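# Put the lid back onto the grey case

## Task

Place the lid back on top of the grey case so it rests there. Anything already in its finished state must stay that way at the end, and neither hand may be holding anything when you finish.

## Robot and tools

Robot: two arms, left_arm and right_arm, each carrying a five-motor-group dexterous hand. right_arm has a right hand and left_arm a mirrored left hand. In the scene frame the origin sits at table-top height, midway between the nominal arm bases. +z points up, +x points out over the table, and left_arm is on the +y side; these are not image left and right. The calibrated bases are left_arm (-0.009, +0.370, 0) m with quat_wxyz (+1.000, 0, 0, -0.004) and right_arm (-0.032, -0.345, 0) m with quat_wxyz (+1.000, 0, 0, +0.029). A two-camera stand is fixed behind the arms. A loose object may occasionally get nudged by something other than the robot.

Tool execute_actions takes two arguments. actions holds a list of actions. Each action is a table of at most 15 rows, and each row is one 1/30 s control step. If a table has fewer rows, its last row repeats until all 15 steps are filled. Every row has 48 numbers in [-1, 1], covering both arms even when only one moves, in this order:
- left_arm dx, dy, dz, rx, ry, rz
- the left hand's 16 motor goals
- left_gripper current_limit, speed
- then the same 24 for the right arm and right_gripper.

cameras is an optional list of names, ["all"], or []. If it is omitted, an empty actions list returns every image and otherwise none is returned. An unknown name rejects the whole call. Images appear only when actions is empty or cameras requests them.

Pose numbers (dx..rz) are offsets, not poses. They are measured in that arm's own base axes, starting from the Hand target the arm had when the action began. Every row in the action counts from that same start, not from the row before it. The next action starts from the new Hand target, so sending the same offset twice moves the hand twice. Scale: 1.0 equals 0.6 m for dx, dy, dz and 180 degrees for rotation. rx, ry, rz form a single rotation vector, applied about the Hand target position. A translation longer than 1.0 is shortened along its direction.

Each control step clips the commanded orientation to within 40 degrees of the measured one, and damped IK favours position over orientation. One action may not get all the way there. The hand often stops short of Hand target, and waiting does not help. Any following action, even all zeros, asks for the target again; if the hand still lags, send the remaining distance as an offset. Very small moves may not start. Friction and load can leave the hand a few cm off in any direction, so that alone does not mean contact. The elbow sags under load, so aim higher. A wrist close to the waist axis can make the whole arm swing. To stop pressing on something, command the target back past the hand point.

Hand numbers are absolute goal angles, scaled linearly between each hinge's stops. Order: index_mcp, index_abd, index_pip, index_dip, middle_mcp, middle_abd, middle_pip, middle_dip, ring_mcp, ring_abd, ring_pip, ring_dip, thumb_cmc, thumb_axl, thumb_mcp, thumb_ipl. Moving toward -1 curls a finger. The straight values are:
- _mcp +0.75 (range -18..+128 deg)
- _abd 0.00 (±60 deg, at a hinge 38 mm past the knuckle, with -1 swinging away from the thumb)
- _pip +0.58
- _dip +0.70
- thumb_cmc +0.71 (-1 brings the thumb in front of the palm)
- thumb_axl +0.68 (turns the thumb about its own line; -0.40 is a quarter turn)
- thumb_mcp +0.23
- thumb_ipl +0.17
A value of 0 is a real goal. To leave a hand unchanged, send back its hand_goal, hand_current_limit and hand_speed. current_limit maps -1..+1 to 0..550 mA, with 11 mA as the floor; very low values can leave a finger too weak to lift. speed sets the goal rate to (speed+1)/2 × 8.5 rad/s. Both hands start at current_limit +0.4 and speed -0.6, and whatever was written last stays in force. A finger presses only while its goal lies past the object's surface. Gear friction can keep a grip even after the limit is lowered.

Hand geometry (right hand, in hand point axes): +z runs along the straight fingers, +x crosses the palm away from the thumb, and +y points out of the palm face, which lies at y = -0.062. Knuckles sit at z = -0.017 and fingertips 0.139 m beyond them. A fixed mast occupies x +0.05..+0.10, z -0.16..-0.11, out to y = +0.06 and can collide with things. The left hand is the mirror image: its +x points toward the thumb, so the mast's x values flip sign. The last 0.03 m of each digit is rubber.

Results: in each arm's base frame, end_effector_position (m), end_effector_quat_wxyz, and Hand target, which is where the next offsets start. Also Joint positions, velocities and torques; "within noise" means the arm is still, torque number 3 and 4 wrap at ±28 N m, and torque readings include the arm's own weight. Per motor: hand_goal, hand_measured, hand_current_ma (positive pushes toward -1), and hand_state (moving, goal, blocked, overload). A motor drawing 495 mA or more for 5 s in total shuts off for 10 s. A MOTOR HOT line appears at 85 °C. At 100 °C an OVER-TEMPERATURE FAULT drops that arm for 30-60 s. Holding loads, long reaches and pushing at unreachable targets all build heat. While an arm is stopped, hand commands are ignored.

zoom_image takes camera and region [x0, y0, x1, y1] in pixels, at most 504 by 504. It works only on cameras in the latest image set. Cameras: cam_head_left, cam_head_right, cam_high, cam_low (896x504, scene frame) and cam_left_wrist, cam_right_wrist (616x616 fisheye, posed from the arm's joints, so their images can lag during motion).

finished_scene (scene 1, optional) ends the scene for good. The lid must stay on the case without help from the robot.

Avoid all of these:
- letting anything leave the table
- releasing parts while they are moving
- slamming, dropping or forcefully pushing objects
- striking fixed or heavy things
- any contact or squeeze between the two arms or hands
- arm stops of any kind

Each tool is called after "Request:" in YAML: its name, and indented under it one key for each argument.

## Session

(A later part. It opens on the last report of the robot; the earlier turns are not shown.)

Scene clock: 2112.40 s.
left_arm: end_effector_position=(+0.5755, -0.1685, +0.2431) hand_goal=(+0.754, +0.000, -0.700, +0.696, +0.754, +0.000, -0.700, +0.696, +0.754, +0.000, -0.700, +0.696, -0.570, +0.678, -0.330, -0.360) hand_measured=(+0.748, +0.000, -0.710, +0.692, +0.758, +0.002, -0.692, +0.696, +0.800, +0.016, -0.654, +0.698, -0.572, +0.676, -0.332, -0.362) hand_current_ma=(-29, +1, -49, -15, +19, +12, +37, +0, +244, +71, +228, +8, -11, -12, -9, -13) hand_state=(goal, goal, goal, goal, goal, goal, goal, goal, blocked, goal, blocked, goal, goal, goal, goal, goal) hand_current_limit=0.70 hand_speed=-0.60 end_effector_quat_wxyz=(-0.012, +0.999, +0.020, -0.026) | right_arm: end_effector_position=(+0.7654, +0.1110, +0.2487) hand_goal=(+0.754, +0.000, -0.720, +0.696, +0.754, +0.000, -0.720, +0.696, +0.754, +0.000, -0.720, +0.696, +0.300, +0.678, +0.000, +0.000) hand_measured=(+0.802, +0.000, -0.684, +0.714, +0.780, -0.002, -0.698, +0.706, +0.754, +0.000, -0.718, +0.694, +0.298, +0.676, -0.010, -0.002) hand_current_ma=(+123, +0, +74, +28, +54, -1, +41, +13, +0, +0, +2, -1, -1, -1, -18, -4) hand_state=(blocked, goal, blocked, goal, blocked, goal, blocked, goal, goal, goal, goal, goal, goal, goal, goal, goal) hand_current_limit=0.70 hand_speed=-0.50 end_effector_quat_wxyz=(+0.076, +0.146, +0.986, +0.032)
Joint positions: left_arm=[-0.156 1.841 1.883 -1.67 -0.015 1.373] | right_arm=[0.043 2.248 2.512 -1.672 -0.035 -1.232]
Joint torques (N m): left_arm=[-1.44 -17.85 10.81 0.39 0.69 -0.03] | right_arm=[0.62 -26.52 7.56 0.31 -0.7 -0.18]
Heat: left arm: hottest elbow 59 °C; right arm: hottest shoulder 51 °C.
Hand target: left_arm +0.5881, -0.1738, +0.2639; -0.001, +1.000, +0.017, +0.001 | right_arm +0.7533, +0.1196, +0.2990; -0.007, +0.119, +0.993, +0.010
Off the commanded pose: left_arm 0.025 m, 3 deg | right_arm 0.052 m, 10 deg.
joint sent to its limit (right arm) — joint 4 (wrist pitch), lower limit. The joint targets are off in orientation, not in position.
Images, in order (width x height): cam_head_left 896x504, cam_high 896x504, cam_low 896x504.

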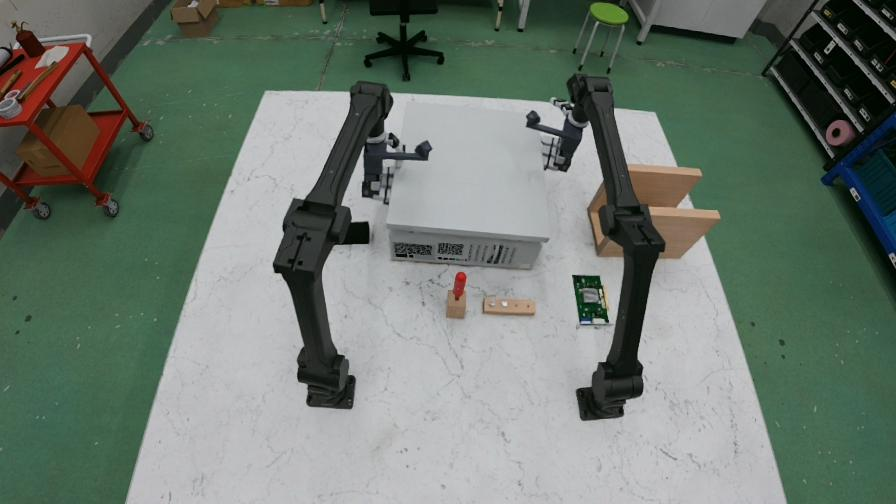

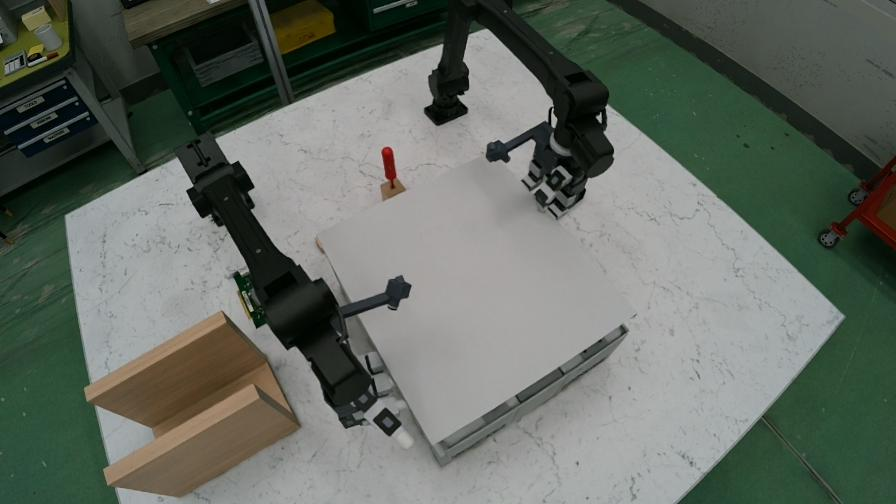

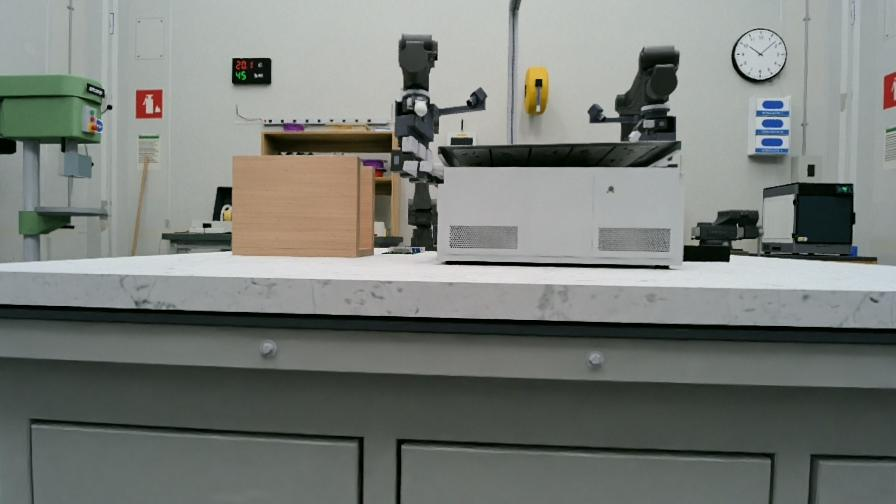

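Request:
execute_actions:
  actions:
    - [[0.003,0,-0.005,0,0,0,0.754,0,-0.7,0.696,0.754,0,-0.7,0.696,0.754,0,-0.7,0.696,-0.57,0.678,-0.33,-0.36,0.7,-0.6,0.006,-0.001,-0.014,0,0,0,0.754,0,-0.72,0.696,0.754,0,-0.72,0.696,0.754,0,-0.72,0.696,0.3,0.678,0,0,0.7,-0.5],[0.006,0,-0.0095,0,0,0,0.754,0,-0.7,0.696,0.754,0,-0.7,0.696,0.754,0,-0.7,0.696,-0.57,0.678,-0.33,-0.36,0.7,-0.6,0.012,-0.003,-0.028,0,0,0,0.754,0,-0.72,0.696,0.754,0,-0.72,0.696,0.754,0,-0.72,0.696,0.3,0.678,0,0,0.7,-0.5],[0.008,0,-0.0125,0,0,0,0.754,0,-0.7,0.696,0.754,0,-0.7,0.696,0.754,0,-0.7,0.696,-0.57,0.678,-0.33,-0.36,0.7,-0.6,0.0167,-0.004,-0.0417,0,0,0,0.754,0,-0.72,0.696,0.754,0,-0.72,0.696,0.754,0,-0.72,0.696,0.3,0.678,0,0,0.7,-0.5]]
    - [[0.003,0,-0.005,0,0,0,0.754,0,-0.7,0.696,0.754,0,-0.7,0.696,0.754,0,-0.7,0.696,-0.57,0.678,-0.33,-0.36,0.7,-0.6,0.006,-0.001,-0.014,0,0,0,0.754,0,-0.72,0.696,0.754,0,-0.72,0.696,0.754,0,-0.72,0.696,0.3,0.678,0,0,0.7,-0.5],[0.006,0,-0.0095,0,0,0,0.754,0,-0.7,0.696,0.754,0,-0.7,0.696,0.754,0,-0.7,0.696,-0.57,0.678,-0.33,-0.36,0.7,-0.6,0.012,-0.003,-0.028,0,0,0,0.754,0,-0.72,0.696,0.754,0,-0.72,0.696,0.754,0,-0.72,0.696,0.3,0.678,0,0,0.7,-0.5],[0.008,0,-0.0125,0,0,0,0.754,0,-0.7,0.696,0.754,0,-0.7,0.696,0.754,0,-0.7,0.696,-0.57,0.678,-0.33,-0.36,0.7,-0.6,0.0167,-0.004,-0.0417,0,0,0,0.754,0,-0.72,0.696,0.754,0,-0.72,0.696,0.754,0,-0.72,0.696,0.3,0.678,0,0,0.7,-0.5]]
  cameras: ["cam_head_left", "cam_low", "cam_high"]

Request:
zoom_image:
  camera: "cam_head_left"
  region: [370, 190, 570, 280]

Request:
zoom_image:
  camera: "cam_low"
  region: [400, 80, 760, 282]

Scene clock: 2149.23 s.
left_arm: end_effector_position=(+0.5780, -0.1693, +0.2410) hand_goal=(+0.754, +0.000, -0.700, +0.696, +0.754, +0.000, -0.700, +0.696, +0.754, +0.000, -0.700, +0.696, -0.570, +0.678, -0.330, -0.360) hand_measured=(+0.742, -0.002, -0.716, +0.692, +0.758, +0.002, -0.694, +0.696, +0.798, +0.014, -0.672, +0.694, -0.572, +0.676, -0.332, -0.362) hand_current_ma=(-59, -11, -78, -22, +19, +12, +26, +0, +231, +56, +139, -9, -10, -9, -10, -13) hand_state=(goal, goal, goal, goal, goal, goal, goal, goal, blocked, goal, blocked, goal, goal, goal, goal, goal) hand_current_limit=0.70 hand_speed=-0.60 end_effector_quat_wxyz=(-0.010, +1.000, +0.014, -0.023) | right_arm: end_effector_position=(+0.7660, +0.1097, +0.2435) hand_goal=(+0.754, +0.000, -0.720, +0.696, +0.754, +0.000, -0.720, +0.696, +0.754, +0.000, -0.720, +0.696, +0.300, +0.678, +0.000, +0.000) hand_measured=(+0.788, +0.000, -0.696, +0.708, +0.770, -0.002, -0.718, +0.694, +0.738, +0.000, -0.738, +0.688, +0.298, +0.676, -0.010, -0.002) hand_current_ma=(+75, +0, +45, +16, +29, -1, +1, -1, -26, +0, -31, -8, -1, -1, -18, -4) hand_state=(blocked, goal, blocked, goal, goal, goal, goal, goal, goal, goal, goal, goal, goal, goal, goal, goal) hand_current_limit=0.70 hand_speed=-0.50 end_effector_quat_wxyz=(+0.073, +0.144, +0.986, +0.031)
Joint positions: left_arm=[-0.156 1.845 1.883 -1.657 -0.013 1.388] | right_arm=[0.041 2.255 2.512 -1.672 -0.034 -1.236]
Joint torques (N m): left_arm=[-1.26 -16.15 10.67 1.09 0.64 -0.14] | right_arm=[0.38 -19.55 11 0.34 -0.53 -0.25]
Heat: left arm: hottest elbow 62 °C; right arm: hottest shoulder 56 °C.
Hand target: left_arm +0.5977, -0.1738, +0.2490; -0.001, +1.000, +0.017, +0.001 | right_arm +0.7734, +0.1149, +0.2491; -0.007, +0.119, +0.993, +0.010
Off the commanded pose: left_arm 0.022 m, 3 deg | right_arm 0.011 m, 10 deg.
joint sent to its limit (right arm) — joint 4 (wrist pitch), lower limit. The joint targets are off in orientation, not in position.
Images, in order (width x height): cam_head_left 896x504, cam_high 896x504, cam_low 896x504.

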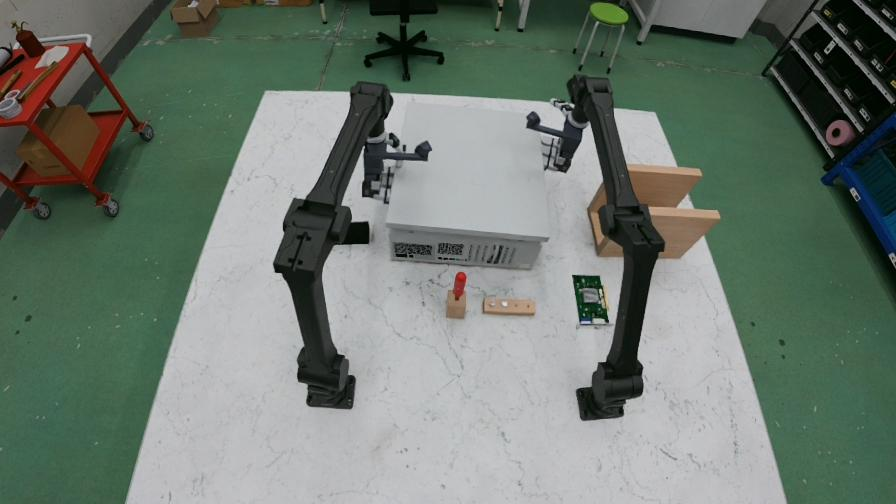

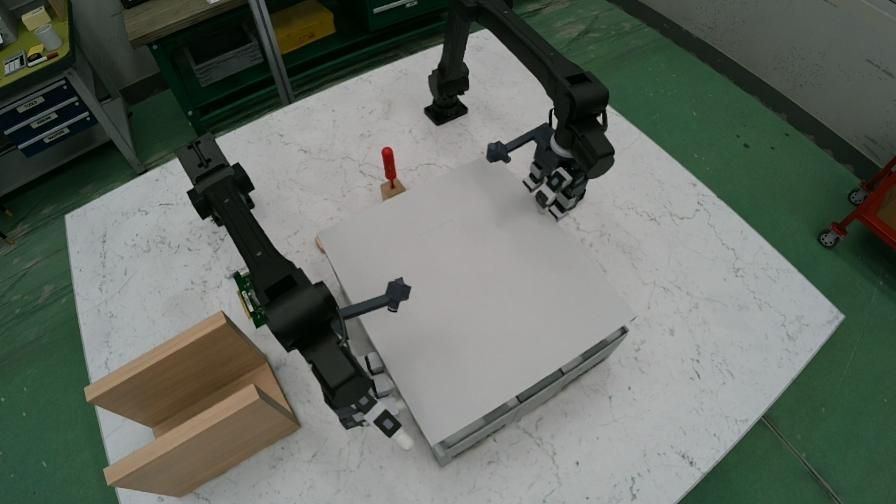

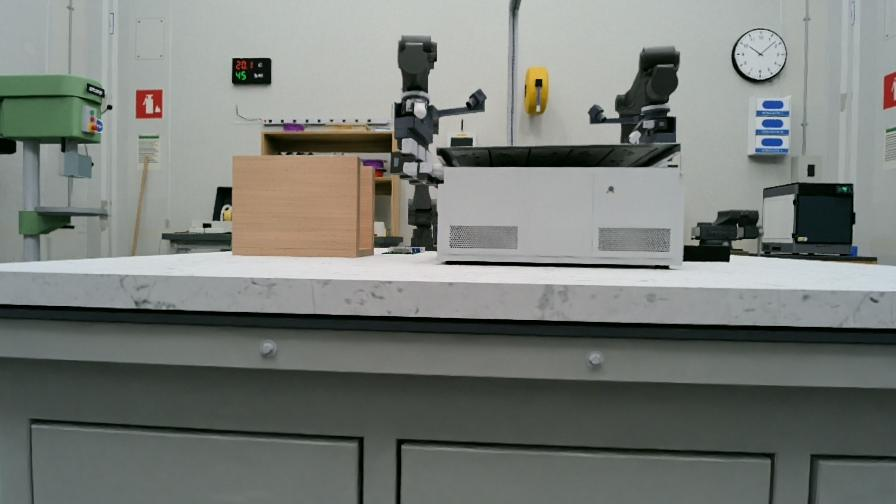

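Scaled by 2.520.

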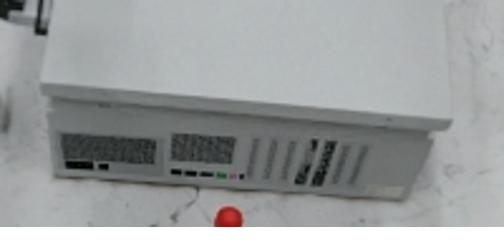

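Scaled by 1.400.

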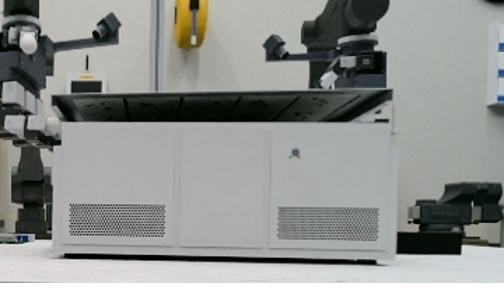

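Request:
execute_actions:
  actions:
    - [[0.006,0,-0.005,0,0,0,0.754,0,-0.7,0.696,0.754,0,-0.7,0.696,0.754,0,-0.7,0.696,-0.57,0.678,-0.33,-0.36,0.7,-0.6,0.006,-0.001,-0.012,0,0,0,0.754,0,-0.72,0.696,0.754,0,-0.72,0.696,0.754,0,-0.72,0.696,0.3,0.678,0,0,0.7,-0.5],[0.012,0,-0.01,0,0,0,0.754,0,-0.7,0.696,0.754,0,-0.7,0.696,0.754,0,-0.7,0.696,-0.57,0.678,-0.33,-0.36,0.7,-0.6,0.012,-0.003,-0.024,0,0,0,0.754,0,-0.72,0.696,0.754,0,-0.72,0.696,0.754,0,-0.72,0.696,0.3,0.678,0,0,0.7,-0.5],[0.016,0,-0.02,0,0,0,0.754,0,-0.7,0.696,0.754,0,-0.7,0.696,0.754,0,-0.7,0.696,-0.57,0.678,-0.33,-0.36,0.7,-0.6,0.0167,-0.004,-0.035,0,0,0,0.754,0,-0.72,0.696,0.754,0,-0.72,0.696,0.754,0,-0.72,0.696,0.3,0.678,0,0,0.7,-0.5]]
  cameras: ["cam_head_left", "cam_low"]

Request:
zoom_image:
  camera: "cam_head_left"
  region: [370, 190, 570, 280]

Request:
zoom_image:
  camera: "cam_low"
  region: [400, 80, 760, 282]

Scene clock: 2163.13 s.
left_arm: end_effector_position=(+0.5807, -0.1683, +0.2382) hand_goal=(+0.754, +0.000, -0.700, +0.696, +0.754, +0.000, -0.700, +0.696, +0.754, +0.000, -0.700, +0.696, -0.570, +0.678, -0.330, -0.360) hand_measured=(+0.732, -0.006, -0.726, +0.688, +0.756, +0.000, -0.706, +0.696, +0.782, +0.012, -0.680, +0.694, -0.572, +0.678, -0.332, -0.362) hand_current_ma=(-110, -28, -124, -37, +13, -1, -32, -1, +143, +51, +97, -10, -8, -5, -12, -9) hand_state=(blocked, goal, blocked, goal, goal, goal, goal, goal, blocked, goal, goal, goal, goal, goal, goal, goal) hand_current_limit=0.70 hand_speed=-0.60 end_effector_quat_wxyz=(-0.008, +1.000, +0.012, -0.022) | right_arm: end_effector_position=(+0.7713, +0.1104, +0.2403) hand_goal=(+0.754, +0.000, -0.720, +0.696, +0.754, +0.000, -0.720, +0.696, +0.754, +0.000, -0.720, +0.696, +0.300, +0.678, +0.000, +0.000) hand_measured=(+0.778, +0.000, -0.702, +0.704, +0.760, -0.002, -0.732, +0.688, +0.722, -0.006, -0.754, +0.684, +0.298, +0.676, -0.010, -0.002) hand_current_ma=(+48, +0, +30, +11, +7, -2, -15, -9, -71, -4, -71, -19, -1, -1, -18, -4) hand_state=(blocked, goal, goal, goal, goal, goal, goal, goal, blocked, goal, blocked, goal, goal, goal, goal, goal) hand_current_limit=0.70 hand_speed=-0.50 end_effector_quat_wxyz=(+0.077, +0.133, +0.988, +0.032)
Joint positions: left_arm=[-0.152 1.851 1.883 -1.648 -0.01 1.395] | right_arm=[0.039 2.279 2.544 -1.672 -0.037 -1.261]
Joint torques (N m): left_arm=[-1.44 -14.45 11 1.61 0.51 -0.2] | right_arm=[0.26 -18.32 11.02 0.4 -0.32 -0.02]
Heat: left arm: hottest elbow 62 °C; right arm: hottest shoulder 54 °C.
Hand target: left_arm +0.6073, -0.1738, +0.2369; -0.001, +1.000, +0.017, +0.001 | right_arm +0.7834, +0.1124, +0.2280; -0.007, +0.119, +0.993, +0.009
Off the commanded pose: left_arm 0.027 m, 3 deg | right_arm 0.017 m, 10 deg.
joint sent to its limit (right arm) — joint 4 (wrist pitch), lower limit. The joint targets are off in orientation, not in position.
Images, in order (width x height): cam_head_left 896x504, cam_low 896x504.

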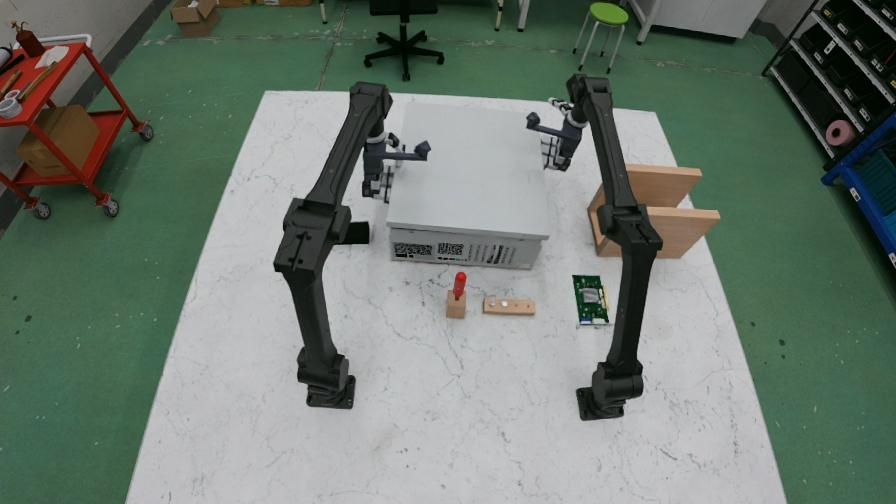

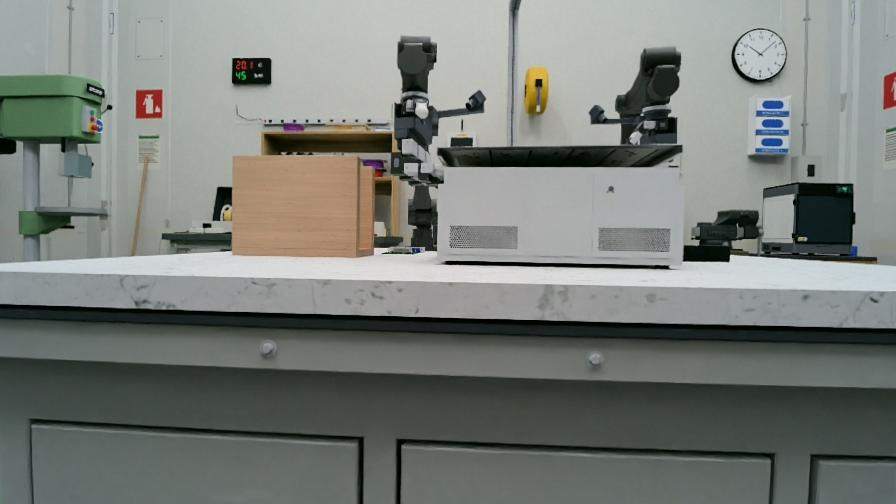

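Scaled by 2.520.

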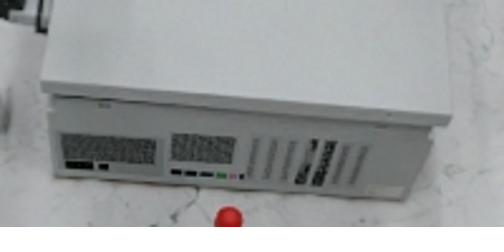

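Scaled by 1.400.

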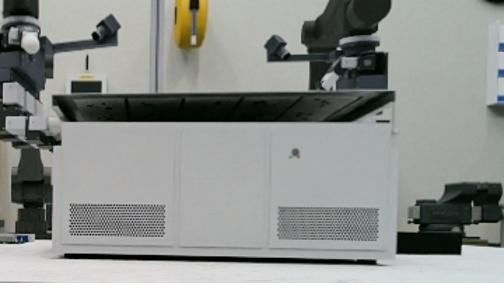

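Request:
execute_actions:
  actions:
    - [[0.005,0,0.003,0,0,0,0.754,0,-0.7,0.696,0.754,0,-0.7,0.696,0.754,0,-0.7,0.696,-0.57,0.678,-0.33,-0.36,0.7,-0.6,0.005,-0.01,0,0,0,0,0.754,0,-0.72,0.696,0.754,0,-0.72,0.696,0.754,0,-0.72,0.696,0.3,0.678,0,0,0.7,-0.5],[0.01,0,0.006,0,0,0,0.754,0,-0.7,0.696,0.754,0,-0.7,0.696,0.754,0,-0.7,0.696,-0.57,0.678,-0.33,-0.36,0.7,-0.6,0.01,-0.02,0,0,0,0,0.754,0,-0.72,0.696,0.754,0,-0.72,0.696,0.754,0,-0.72,0.696,0.3,0.678,0,0,0.7,-0.5],[0.015,0,0.008,0,0,0,0.754,0,-0.7,0.696,0.754,0,-0.7,0.696,0.754,0,-0.7,0.696,-0.57,0.678,-0.33,-0.36,0.7,-0.6,0.015,-0.03,0,0,0,0,0.754,0,-0.72,0.696,0.754,0,-0.72,0.696,0.754,0,-0.72,0.696,0.3,0.678,0,0,0.7,-0.5]]
  cameras: ["cam_head_left", "cam_low"]

Request:
zoom_image:
  camera: "cam_head_left"
  region: [370, 190, 570, 280]

Request:
zoom_image:
  camera: "cam_low"
  region: [400, 80, 760, 282]

Scene clock: 2182.73 s.
left_arm: end_effector_position=(+0.5911, -0.1684, +0.2385) hand_goal=(+0.754, +0.000, -0.700, +0.696, +0.754, +0.000, -0.700, +0.696, +0.754, +0.000, -0.700, +0.696, -0.570, +0.678, -0.330, -0.360) hand_measured=(+0.732, -0.008, -0.726, +0.688, +0.754, -0.002, -0.710, +0.694, +0.778, +0.010, -0.688, +0.692, -0.572, +0.678, -0.332, -0.362) hand_current_ma=(-115, -31, -129, -38, +2, -7, -48, -7, +129, +42, +54, -16, -6, -2, -18, -10) hand_state=(blocked, goal, blocked, goal, goal, goal, goal, goal, blocked, goal, goal, goal, goal, goal, goal, goal) hand_current_limit=0.70 hand_speed=-0.60 end_effector_quat_wxyz=(-0.007, +1.000, +0.009, -0.017) | right_arm: end_effector_position=(+0.7791, +0.1062, +0.2395) hand_goal=(+0.754, +0.000, -0.720, +0.696, +0.754, +0.000, -0.720, +0.696, +0.754, +0.000, -0.720, +0.696, +0.300, +0.678, +0.000, +0.000) hand_measured=(+0.776, +0.000, -0.704, +0.704, +0.752, -0.004, -0.732, +0.688, +0.710, -0.006, -0.756, +0.682, +0.298, +0.676, -0.010, -0.002) hand_current_ma=(+40, +0, +26, +9, -3, -3, -15, -10, -107, -5, -77, -22, -1, -1, -18, -4) hand_state=(blocked, goal, goal, goal, goal, goal, goal, goal, blocked, goal, blocked, goal, goal, goal, goal, goal) hand_current_limit=0.70 hand_speed=-0.50 end_effector_quat_wxyz=(+0.083, +0.129, +0.987, +0.040)
Joint positions: left_arm=[-0.149 1.877 1.921 -1.652 -0.009 1.403] | right_arm=[0.03 2.305 2.584 -1.672 -0.052 -1.276]
Joint torques (N m): left_arm=[-1.38 -14.92 12.05 0.65 0.5 -0.25] | right_arm=[-0.56 -18.14 11.12 0.49 0.1 -0.07]
Heat: left arm: hottest elbow 63 °C; right arm: hottest shoulder 51 °C.
Hand target: left_arm +0.6163, -0.1738, +0.2419; -0.001, +1.000, +0.017, +0.001 | right_arm +0.7924, +0.0945, +0.2280; -0.007, +0.119, +0.993, +0.010
Off the commanded pose: left_arm 0.026 m, 2 deg | right_arm 0.021 m, 11 deg.
joint sent to its limit (right arm) — joint 4 (wrist pitch), lower limit. The joint targets are off in orientation, not in position.
Images, in order (width x height): cam_head_left 896x504, cam_low 896x504.

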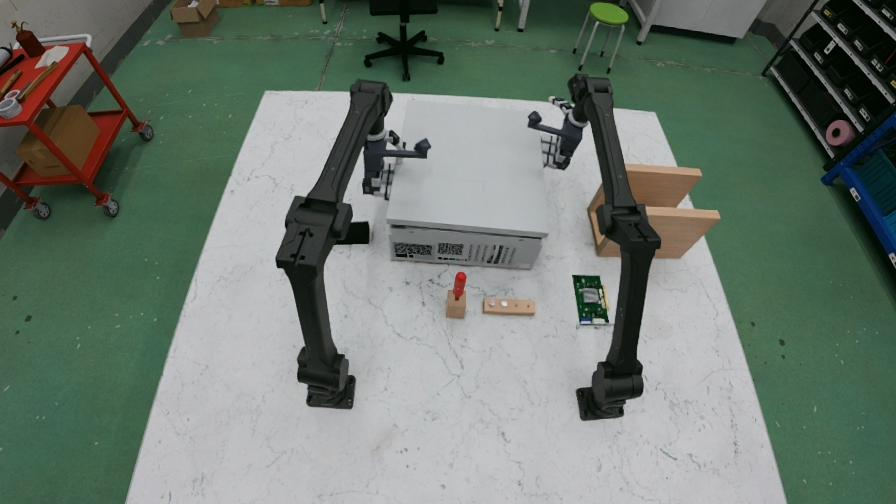

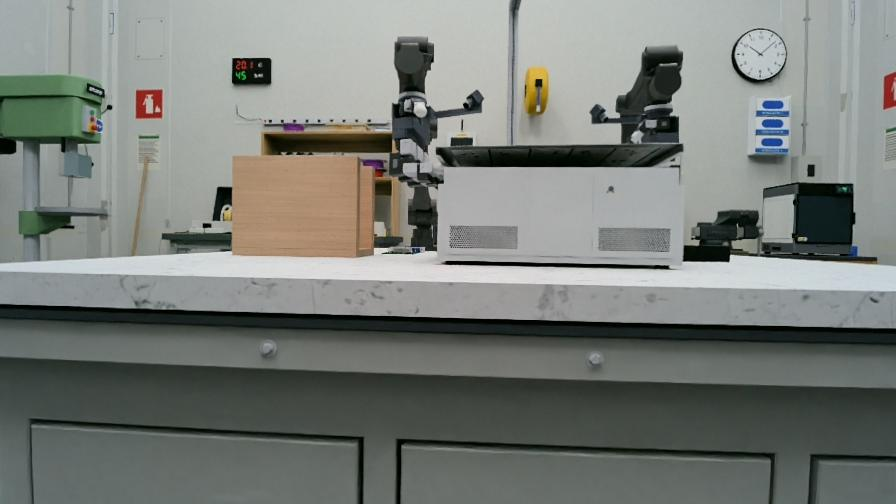

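Scaled by 2.520.

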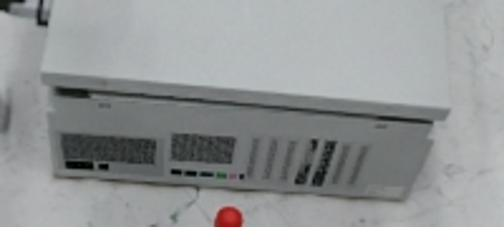

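Scaled by 1.400.

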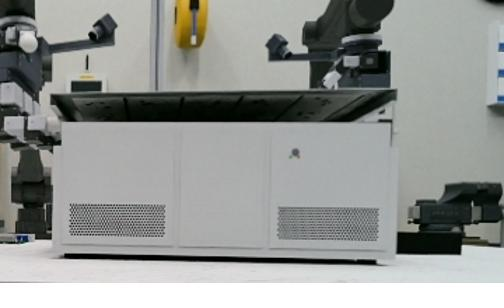

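Request:
execute_actions:
  actions:
    - [[0,0,0.0,0,0,0,0.754,0,-0.7,0.696,0.754,0,-0.7,0.696,0.754,0,-0.7,0.696,-0.57,0.678,-0.33,-0.36,0.7,-0.6,0,-0.01,0,0,0,0,0.754,0,-0.72,0.696,0.754,0,-0.72,0.696,0.754,0,-0.72,0.696,0.3,0.678,0,0,0.7,-0.5],[0,0,0,0,0,0,0.754,0,-0.7,0.696,0.754,0,-0.7,0.696,0.754,0,-0.7,0.696,-0.57,0.678,-0.33,-0.36,0.7,-0.6,0,-0.02,0,0,0,0,0.754,0,-0.72,0.696,0.754,0,-0.72,0.696,0.754,0,-0.72,0.696,0.3,0.678,0,0,0.7,-0.5],[0,0,0,0,0,0,0.754,0,-0.7,0.696,0.754,0,-0.7,0.696,0.754,0,-0.7,0.696,-0.57,0.678,-0.33,-0.36,0.7,-0.6,0,-0.028,0,0,0,0,0.754,0,-0.72,0.696,0.754,0,-0.72,0.696,0.754,0,-0.72,0.696,0.3,0.678,0,0,0.7,-0.5]]
  cameras: ["cam_head_left", "cam_low", "cam_right_wrist"]

Request:
zoom_image:
  camera: "cam_head_left"
  region: [370, 190, 570, 280]

Request:
zoom_image:
  camera: "cam_low"
  region: [400, 80, 760, 282]

Scene clock: 2195.00 s.
left_arm: end_effector_position=(+0.5911, -0.1684, +0.2383) hand_goal=(+0.754, +0.000, -0.700, +0.696, +0.754, +0.000, -0.700, +0.696, +0.754, +0.000, -0.700, +0.696, -0.570, +0.678, -0.330, -0.360) hand_measured=(+0.732, -0.008, -0.726, +0.688, +0.754, -0.002, -0.710, +0.694, +0.778, +0.010, -0.688, +0.692, -0.572, +0.678, -0.332, -0.362) hand_current_ma=(-115, -32, -129, -38, +2, -8, -48, -7, +129, +42, +54, -16, -6, -2, -16, -10) hand_state=(blocked, goal, blocked, goal, goal, goal, goal, goal, blocked, goal, goal, goal, goal, goal, goal, goal) hand_current_limit=0.70 hand_speed=-0.60 end_effector_quat_wxyz=(-0.008, +1.000, +0.009, -0.018) | right_arm: end_effector_position=(+0.7793, +0.1028, +0.2393) hand_goal=(+0.754, +0.000, -0.720, +0.696, +0.754, +0.000, -0.720, +0.696, +0.754, +0.000, -0.720, +0.696, +0.300, +0.678, +0.000, +0.000) hand_measured=(+0.774, +0.000, -0.704, +0.704, +0.750, -0.004, -0.732, +0.688, +0.708, -0.006, -0.756, +0.682, +0.298, +0.676, -0.010, -0.002) hand_current_ma=(+39, +0, +24, +8, -4, -3, -15, -10, -115, -5, -77, -22, -1, -1, -18, -4) hand_state=(blocked, goal, goal, goal, goal, goal, goal, goal, blocked, goal, blocked, goal, goal, goal, goal, goal) hand_current_limit=0.70 hand_speed=-0.50 end_effector_quat_wxyz=(+0.082, +0.129, +0.987, +0.043)
Joint positions: left_arm=[-0.149 1.877 1.921 -1.652 -0.009 1.403] | right_arm=[0.023 2.307 2.584 -1.672 -0.06 -1.282]
Joint torques (N m): left_arm=[-1.49 -14.74 12.16 0.68 0.5 -0.25] | right_arm=[-1.85 -18.55 10.74 0.44 0.29 -0.22]
Heat: left arm: hottest elbow 61 °C; right arm: hottest shoulder 52 °C.
Hand target: left_arm +0.6163, -0.1738, +0.2417; -0.001, +1.000, +0.017, +0.001 | right_arm +0.7924, +0.0777, +0.2280; -0.007, +0.119, +0.993, +0.010
Off the commanded pose: left_arm 0.026 m, 2 deg | right_arm 0.030 m, 11 deg.
joint sent to its limit (right arm) — joint 4 (wrist pitch), lower limit. The joint targets are off in orientation, not in position.
camera_calibration:
cam_right_wrist: T_world_to_cam=[[0.883291, 0.409974, 0.227418, -0.756852], [0.108902, -0.651233, 0.751023, -0.251667], [0.456002, -0.638606, -0.619875, -0.0137005], [0, 0, 0, 1]] pos_world=[0.702175, 0.137647, 0.352637]
Images, in order (width x height): cam_head_left 896x504, cam_low 896x504, cam_right_wrist 616x616.

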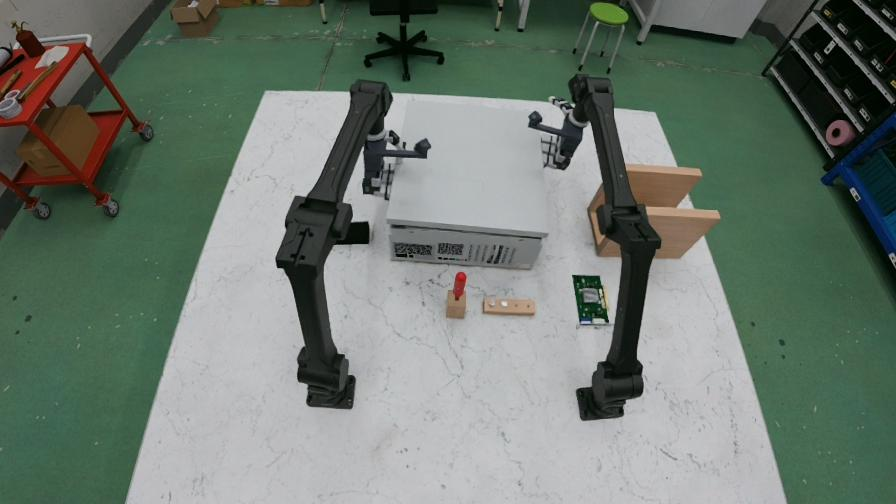

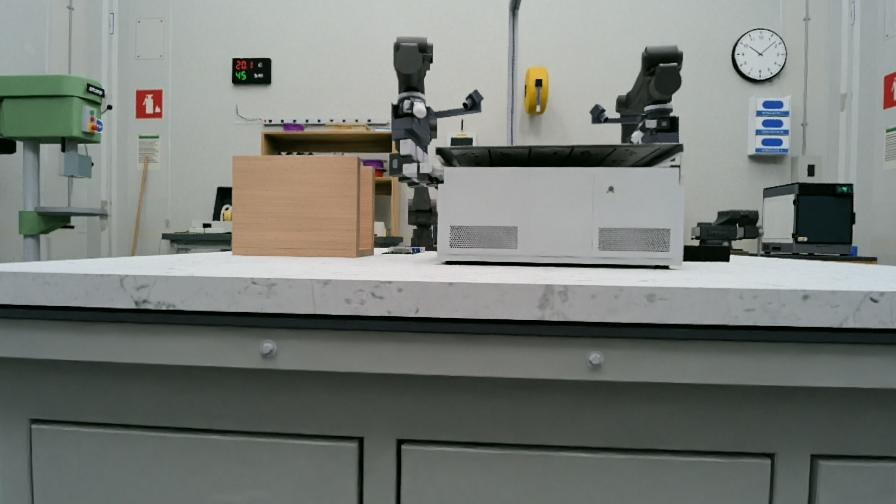

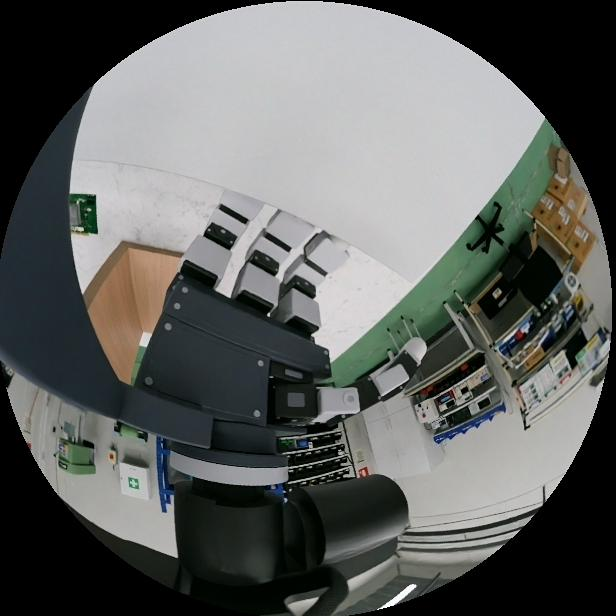

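Scaled by 2.520.

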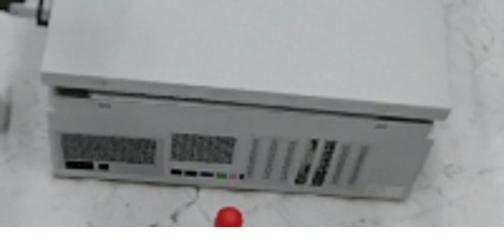

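Scaled by 1.400.

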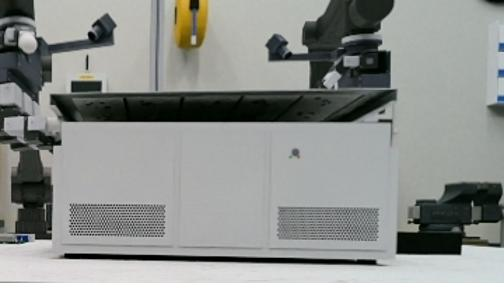

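Request:
execute_actions:
  actions:
    - [[0,0,0.0,0,0,0,0.754,0,-0.7,0.696,0.754,0,-0.7,0.696,0.754,0,-0.7,0.696,-0.57,0.678,-0.33,-0.36,0.7,-0.6,0,-0.01,0,0,0,0,0.754,0,-0.72,0.696,0.754,0,-0.72,0.696,0.754,0,-0.72,0.696,0.3,0.678,0,0,0.7,-0.5],[0,0,0,0,0,0,0.754,0,-0.7,0.696,0.754,0,-0.7,0.696,0.754,0,-0.7,0.696,-0.57,0.678,-0.33,-0.36,0.7,-0.6,0,-0.02,0,0,0,0,0.754,0,-0.72,0.696,0.754,0,-0.72,0.696,0.754,0,-0.72,0.696,0.3,0.678,0,0,0.7,-0.5]]
  cameras: ["cam_low"]

Request:
zoom_image:
  camera: "cam_low"
  region: [380, 100, 560, 201]

Scene clock: 2226.33 s.
left_arm: end_effector_position=(+0.5916, -0.1685, +0.2384) hand_goal=(+0.754, +0.000, -0.700, +0.696, +0.754, +0.000, -0.700, +0.696, +0.754, +0.000, -0.700, +0.696, -0.570, +0.678, -0.330, -0.360) hand_measured=(+0.732, -0.010, -0.726, +0.688, +0.754, -0.002, -0.710, +0.694, +0.778, +0.008, -0.690, +0.696, -0.572, +0.678, -0.332, -0.362) hand_current_ma=(-115, -39, -129, -37, +5, -10, -48, -7, +126, +31, +52, -3, -6, -2, -16, -10) hand_state=(blocked, goal, blocked, goal, goal, goal, goal, goal, blocked, goal, goal, goal, goal, goal, goal, goal) hand_current_limit=0.70 hand_speed=-0.60 end_effector_quat_wxyz=(-0.007, +1.000, +0.009, -0.017) | right_arm: end_effector_position=(+0.7804, +0.0921, +0.2342) hand_goal=(+0.754, +0.000, -0.720, +0.696, +0.754, +0.000, -0.720, +0.696, +0.754, +0.000, -0.720, +0.696, +0.300, +0.678, +0.000, +0.000) hand_measured=(+0.766, +0.000, -0.708, +0.702, +0.754, -0.004, -0.720, +0.694, +0.692, -0.006, -0.760, +0.672, +0.298, +0.676, -0.010, -0.002) hand_current_ma=(+18, +0, +16, +5, +0, -2, +0, -2, -173, -5, -88, -47, -1, -1, -18, -4) hand_state=(goal, goal, goal, goal, goal, goal, goal, goal, blocked, goal, blocked, blocked, goal, goal, goal, goal) hand_current_limit=0.70 hand_speed=-0.50 end_effector_quat_wxyz=(+0.079, +0.130, +0.987, +0.045)
Joint positions: left_arm=[-0.149 1.878 1.922 -1.652 -0.009 1.403] | right_arm=[0.007 2.314 2.584 -1.672 -0.066 -1.297]
Joint torques (N m): left_arm=[-1.44 -14.8 11.99 0.69 0.5 -0.26] | right_arm=[-1.85 -19.25 10.77 0.39 0.57 -0.2]
Heat: left arm: hottest elbow 60 °C; right arm: hottest elbow 52 °C.
Hand target: left_arm +0.6163, -0.1738, +0.2417; -0.001, +1.000, +0.017, +0.001 | right_arm +0.7924, +0.0655, +0.2279; -0.007, +0.119, +0.993, +0.010
Off the commanded pose: left_arm 0.025 m, 2 deg | right_arm 0.030 m, 11 deg.
joint sent to its limit (right arm) — joint 4 (wrist pitch), lower limit. The joint targets are off in orientation, not in position.
Images, in order (width x height): cam_low 896x504.

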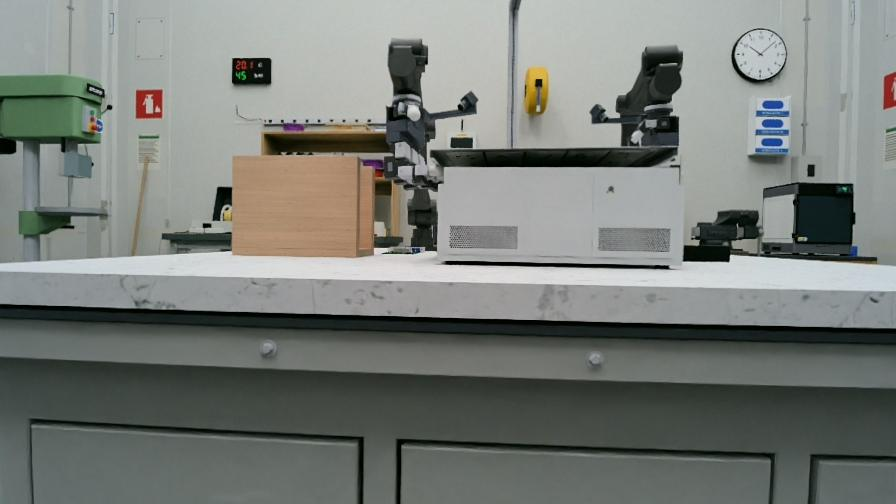

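Scaled by 2.800.

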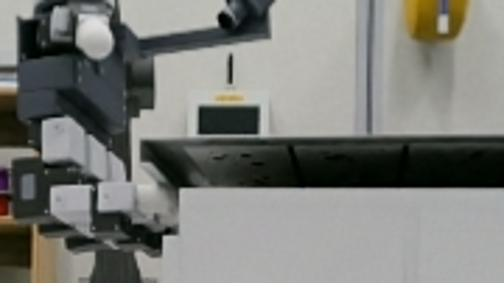

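Request:
execute_actions:
  actions: []
  cameras: ["cam_right_wrist", "cam_high", "cam_head_left"]

Request:
zoom_image:
  camera: "cam_right_wrist"
  region: [160, 150, 400, 350]

Request:
zoom_image:
  camera: "cam_high"
  region: [300, 330, 480, 480]

Request:
zoom_image:
  camera: "cam_head_left"
  region: [370, 190, 570, 280]

Scene clock: 2240.70 s.
left_arm: end_effector_position=(+0.5916, -0.1685, +0.2384) hand_goal=(+0.754, +0.000, -0.700, +0.696, +0.754, +0.000, -0.700, +0.696, +0.754, +0.000, -0.700, +0.696, -0.570, +0.678, -0.330, -0.360) hand_measured=(+0.732, -0.010, -0.726, +0.688, +0.754, -0.002, -0.710, +0.694, +0.778, +0.008, -0.690, +0.696, -0.572, +0.678, -0.332, -0.362) hand_current_ma=(-115, -39, -129, -37, +5, -10, -48, -7, +126, +31, +52, -3, -6, -2, -16, -10) hand_state=(blocked, goal, blocked, goal, goal, goal, goal, goal, blocked, goal, goal, goal, goal, goal, goal, goal) hand_current_limit=0.70 hand_speed=-0.60 end_effector_quat_wxyz=(-0.007, +1.000, +0.009, -0.017) | right_arm: end_effector_position=(+0.7804, +0.0921, +0.2342) hand_goal=(+0.754, +0.000, -0.720, +0.696, +0.754, +0.000, -0.720, +0.696, +0.754, +0.000, -0.720, +0.696, +0.300, +0.678, +0.000, +0.000) hand_measured=(+0.766, +0.000, -0.708, +0.702, +0.754, -0.004, -0.720, +0.694, +0.692, -0.006, -0.760, +0.672, +0.298, +0.676, -0.010, -0.002) hand_current_ma=(+18, +0, +15, +5, +0, -2, +0, -2, -173, -5, -88, -47, -1, -1, -18, -4) hand_state=(goal, goal, goal, goal, goal, goal, goal, goal, blocked, goal, blocked, blocked, goal, goal, goal, goal) hand_current_limit=0.70 hand_speed=-0.50 end_effector_quat_wxyz=(+0.079, +0.130, +0.987, +0.045)
Joint positions: left_arm=[-0.149 1.878 1.922 -1.652 -0.009 1.403] | right_arm=[0.007 2.314 2.584 -1.672 -0.066 -1.297]
Joint velocities: within noise
Joint torques (N m): left_arm=[-1.38 -14.86 11.97 0.68 0.5 -0.25] | right_arm=[-2.26 -19.08 10.76 0.44 0.56 -0.21]
Heat: left arm: hottest elbow 64 °C; right arm: hottest elbow 52 °C.
Hand target: left_arm +0.6163, -0.1738, +0.2417; -0.001, +1.000, +0.017, +0.001 | right_arm +0.7924, +0.0655, +0.2279; -0.007, +0.119, +0.993, +0.010
Off the commanded pose: left_arm 0.025 m, 2 deg | right_arm 0.030 m, 11 deg.
camera_calibration:
cam_right_wrist: T_world_to_cam=[[0.884802, 0.408855, 0.223523, -0.752463], [0.113514, -0.654375, 0.747601, -0.257459], [0.451928, -0.636106, -0.625404, -0.0198522], [0, 0, 0, 1]] pos_world=[0.703978, 0.126545, 0.348254]
Images, in order (width x height): cam_head_left 896x504, cam_high 896x504, cam_right_wrist 616x616.

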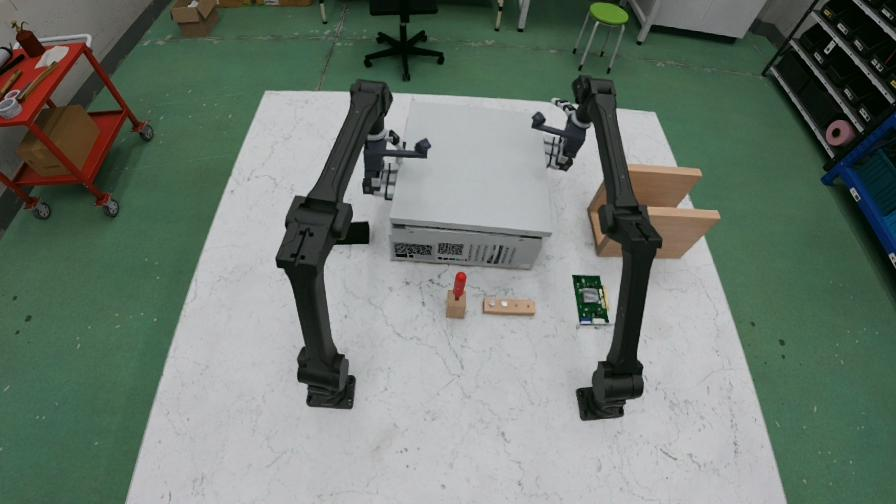

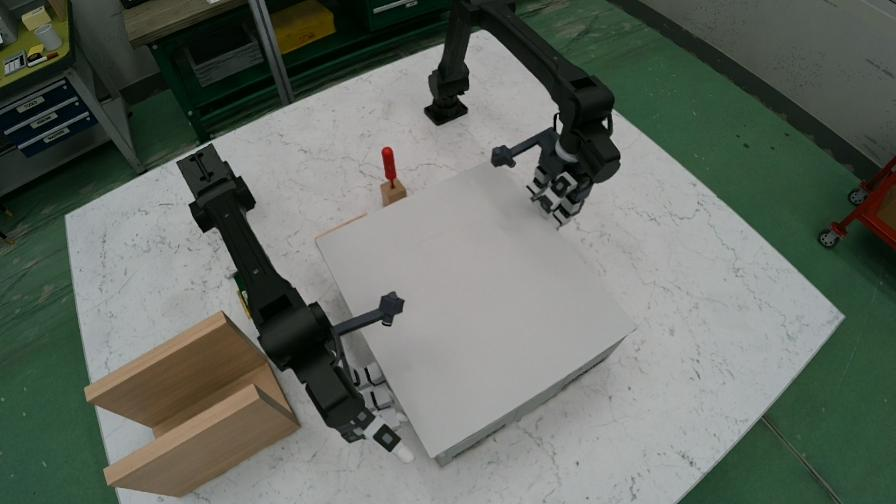

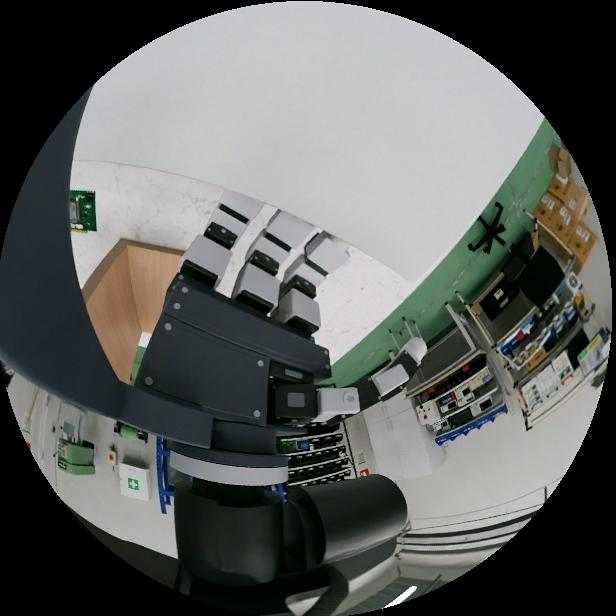

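Scaled by 2.100 from the camera's 616x616 image, which has a finer 880x880 frame.

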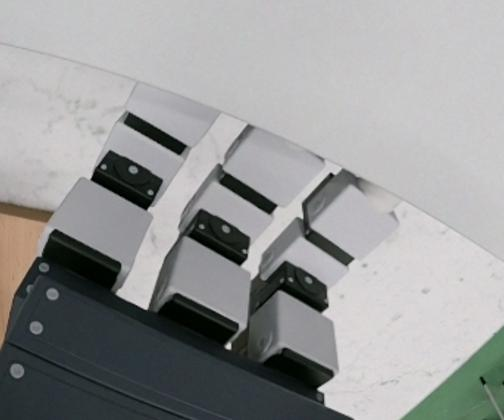

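Scaled by 2.800.

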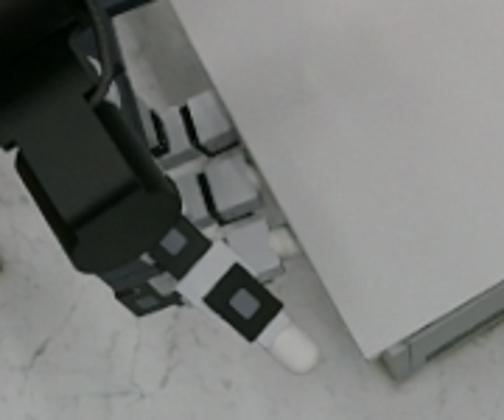

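Scaled by 2.520.

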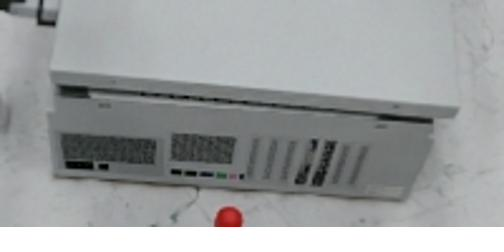

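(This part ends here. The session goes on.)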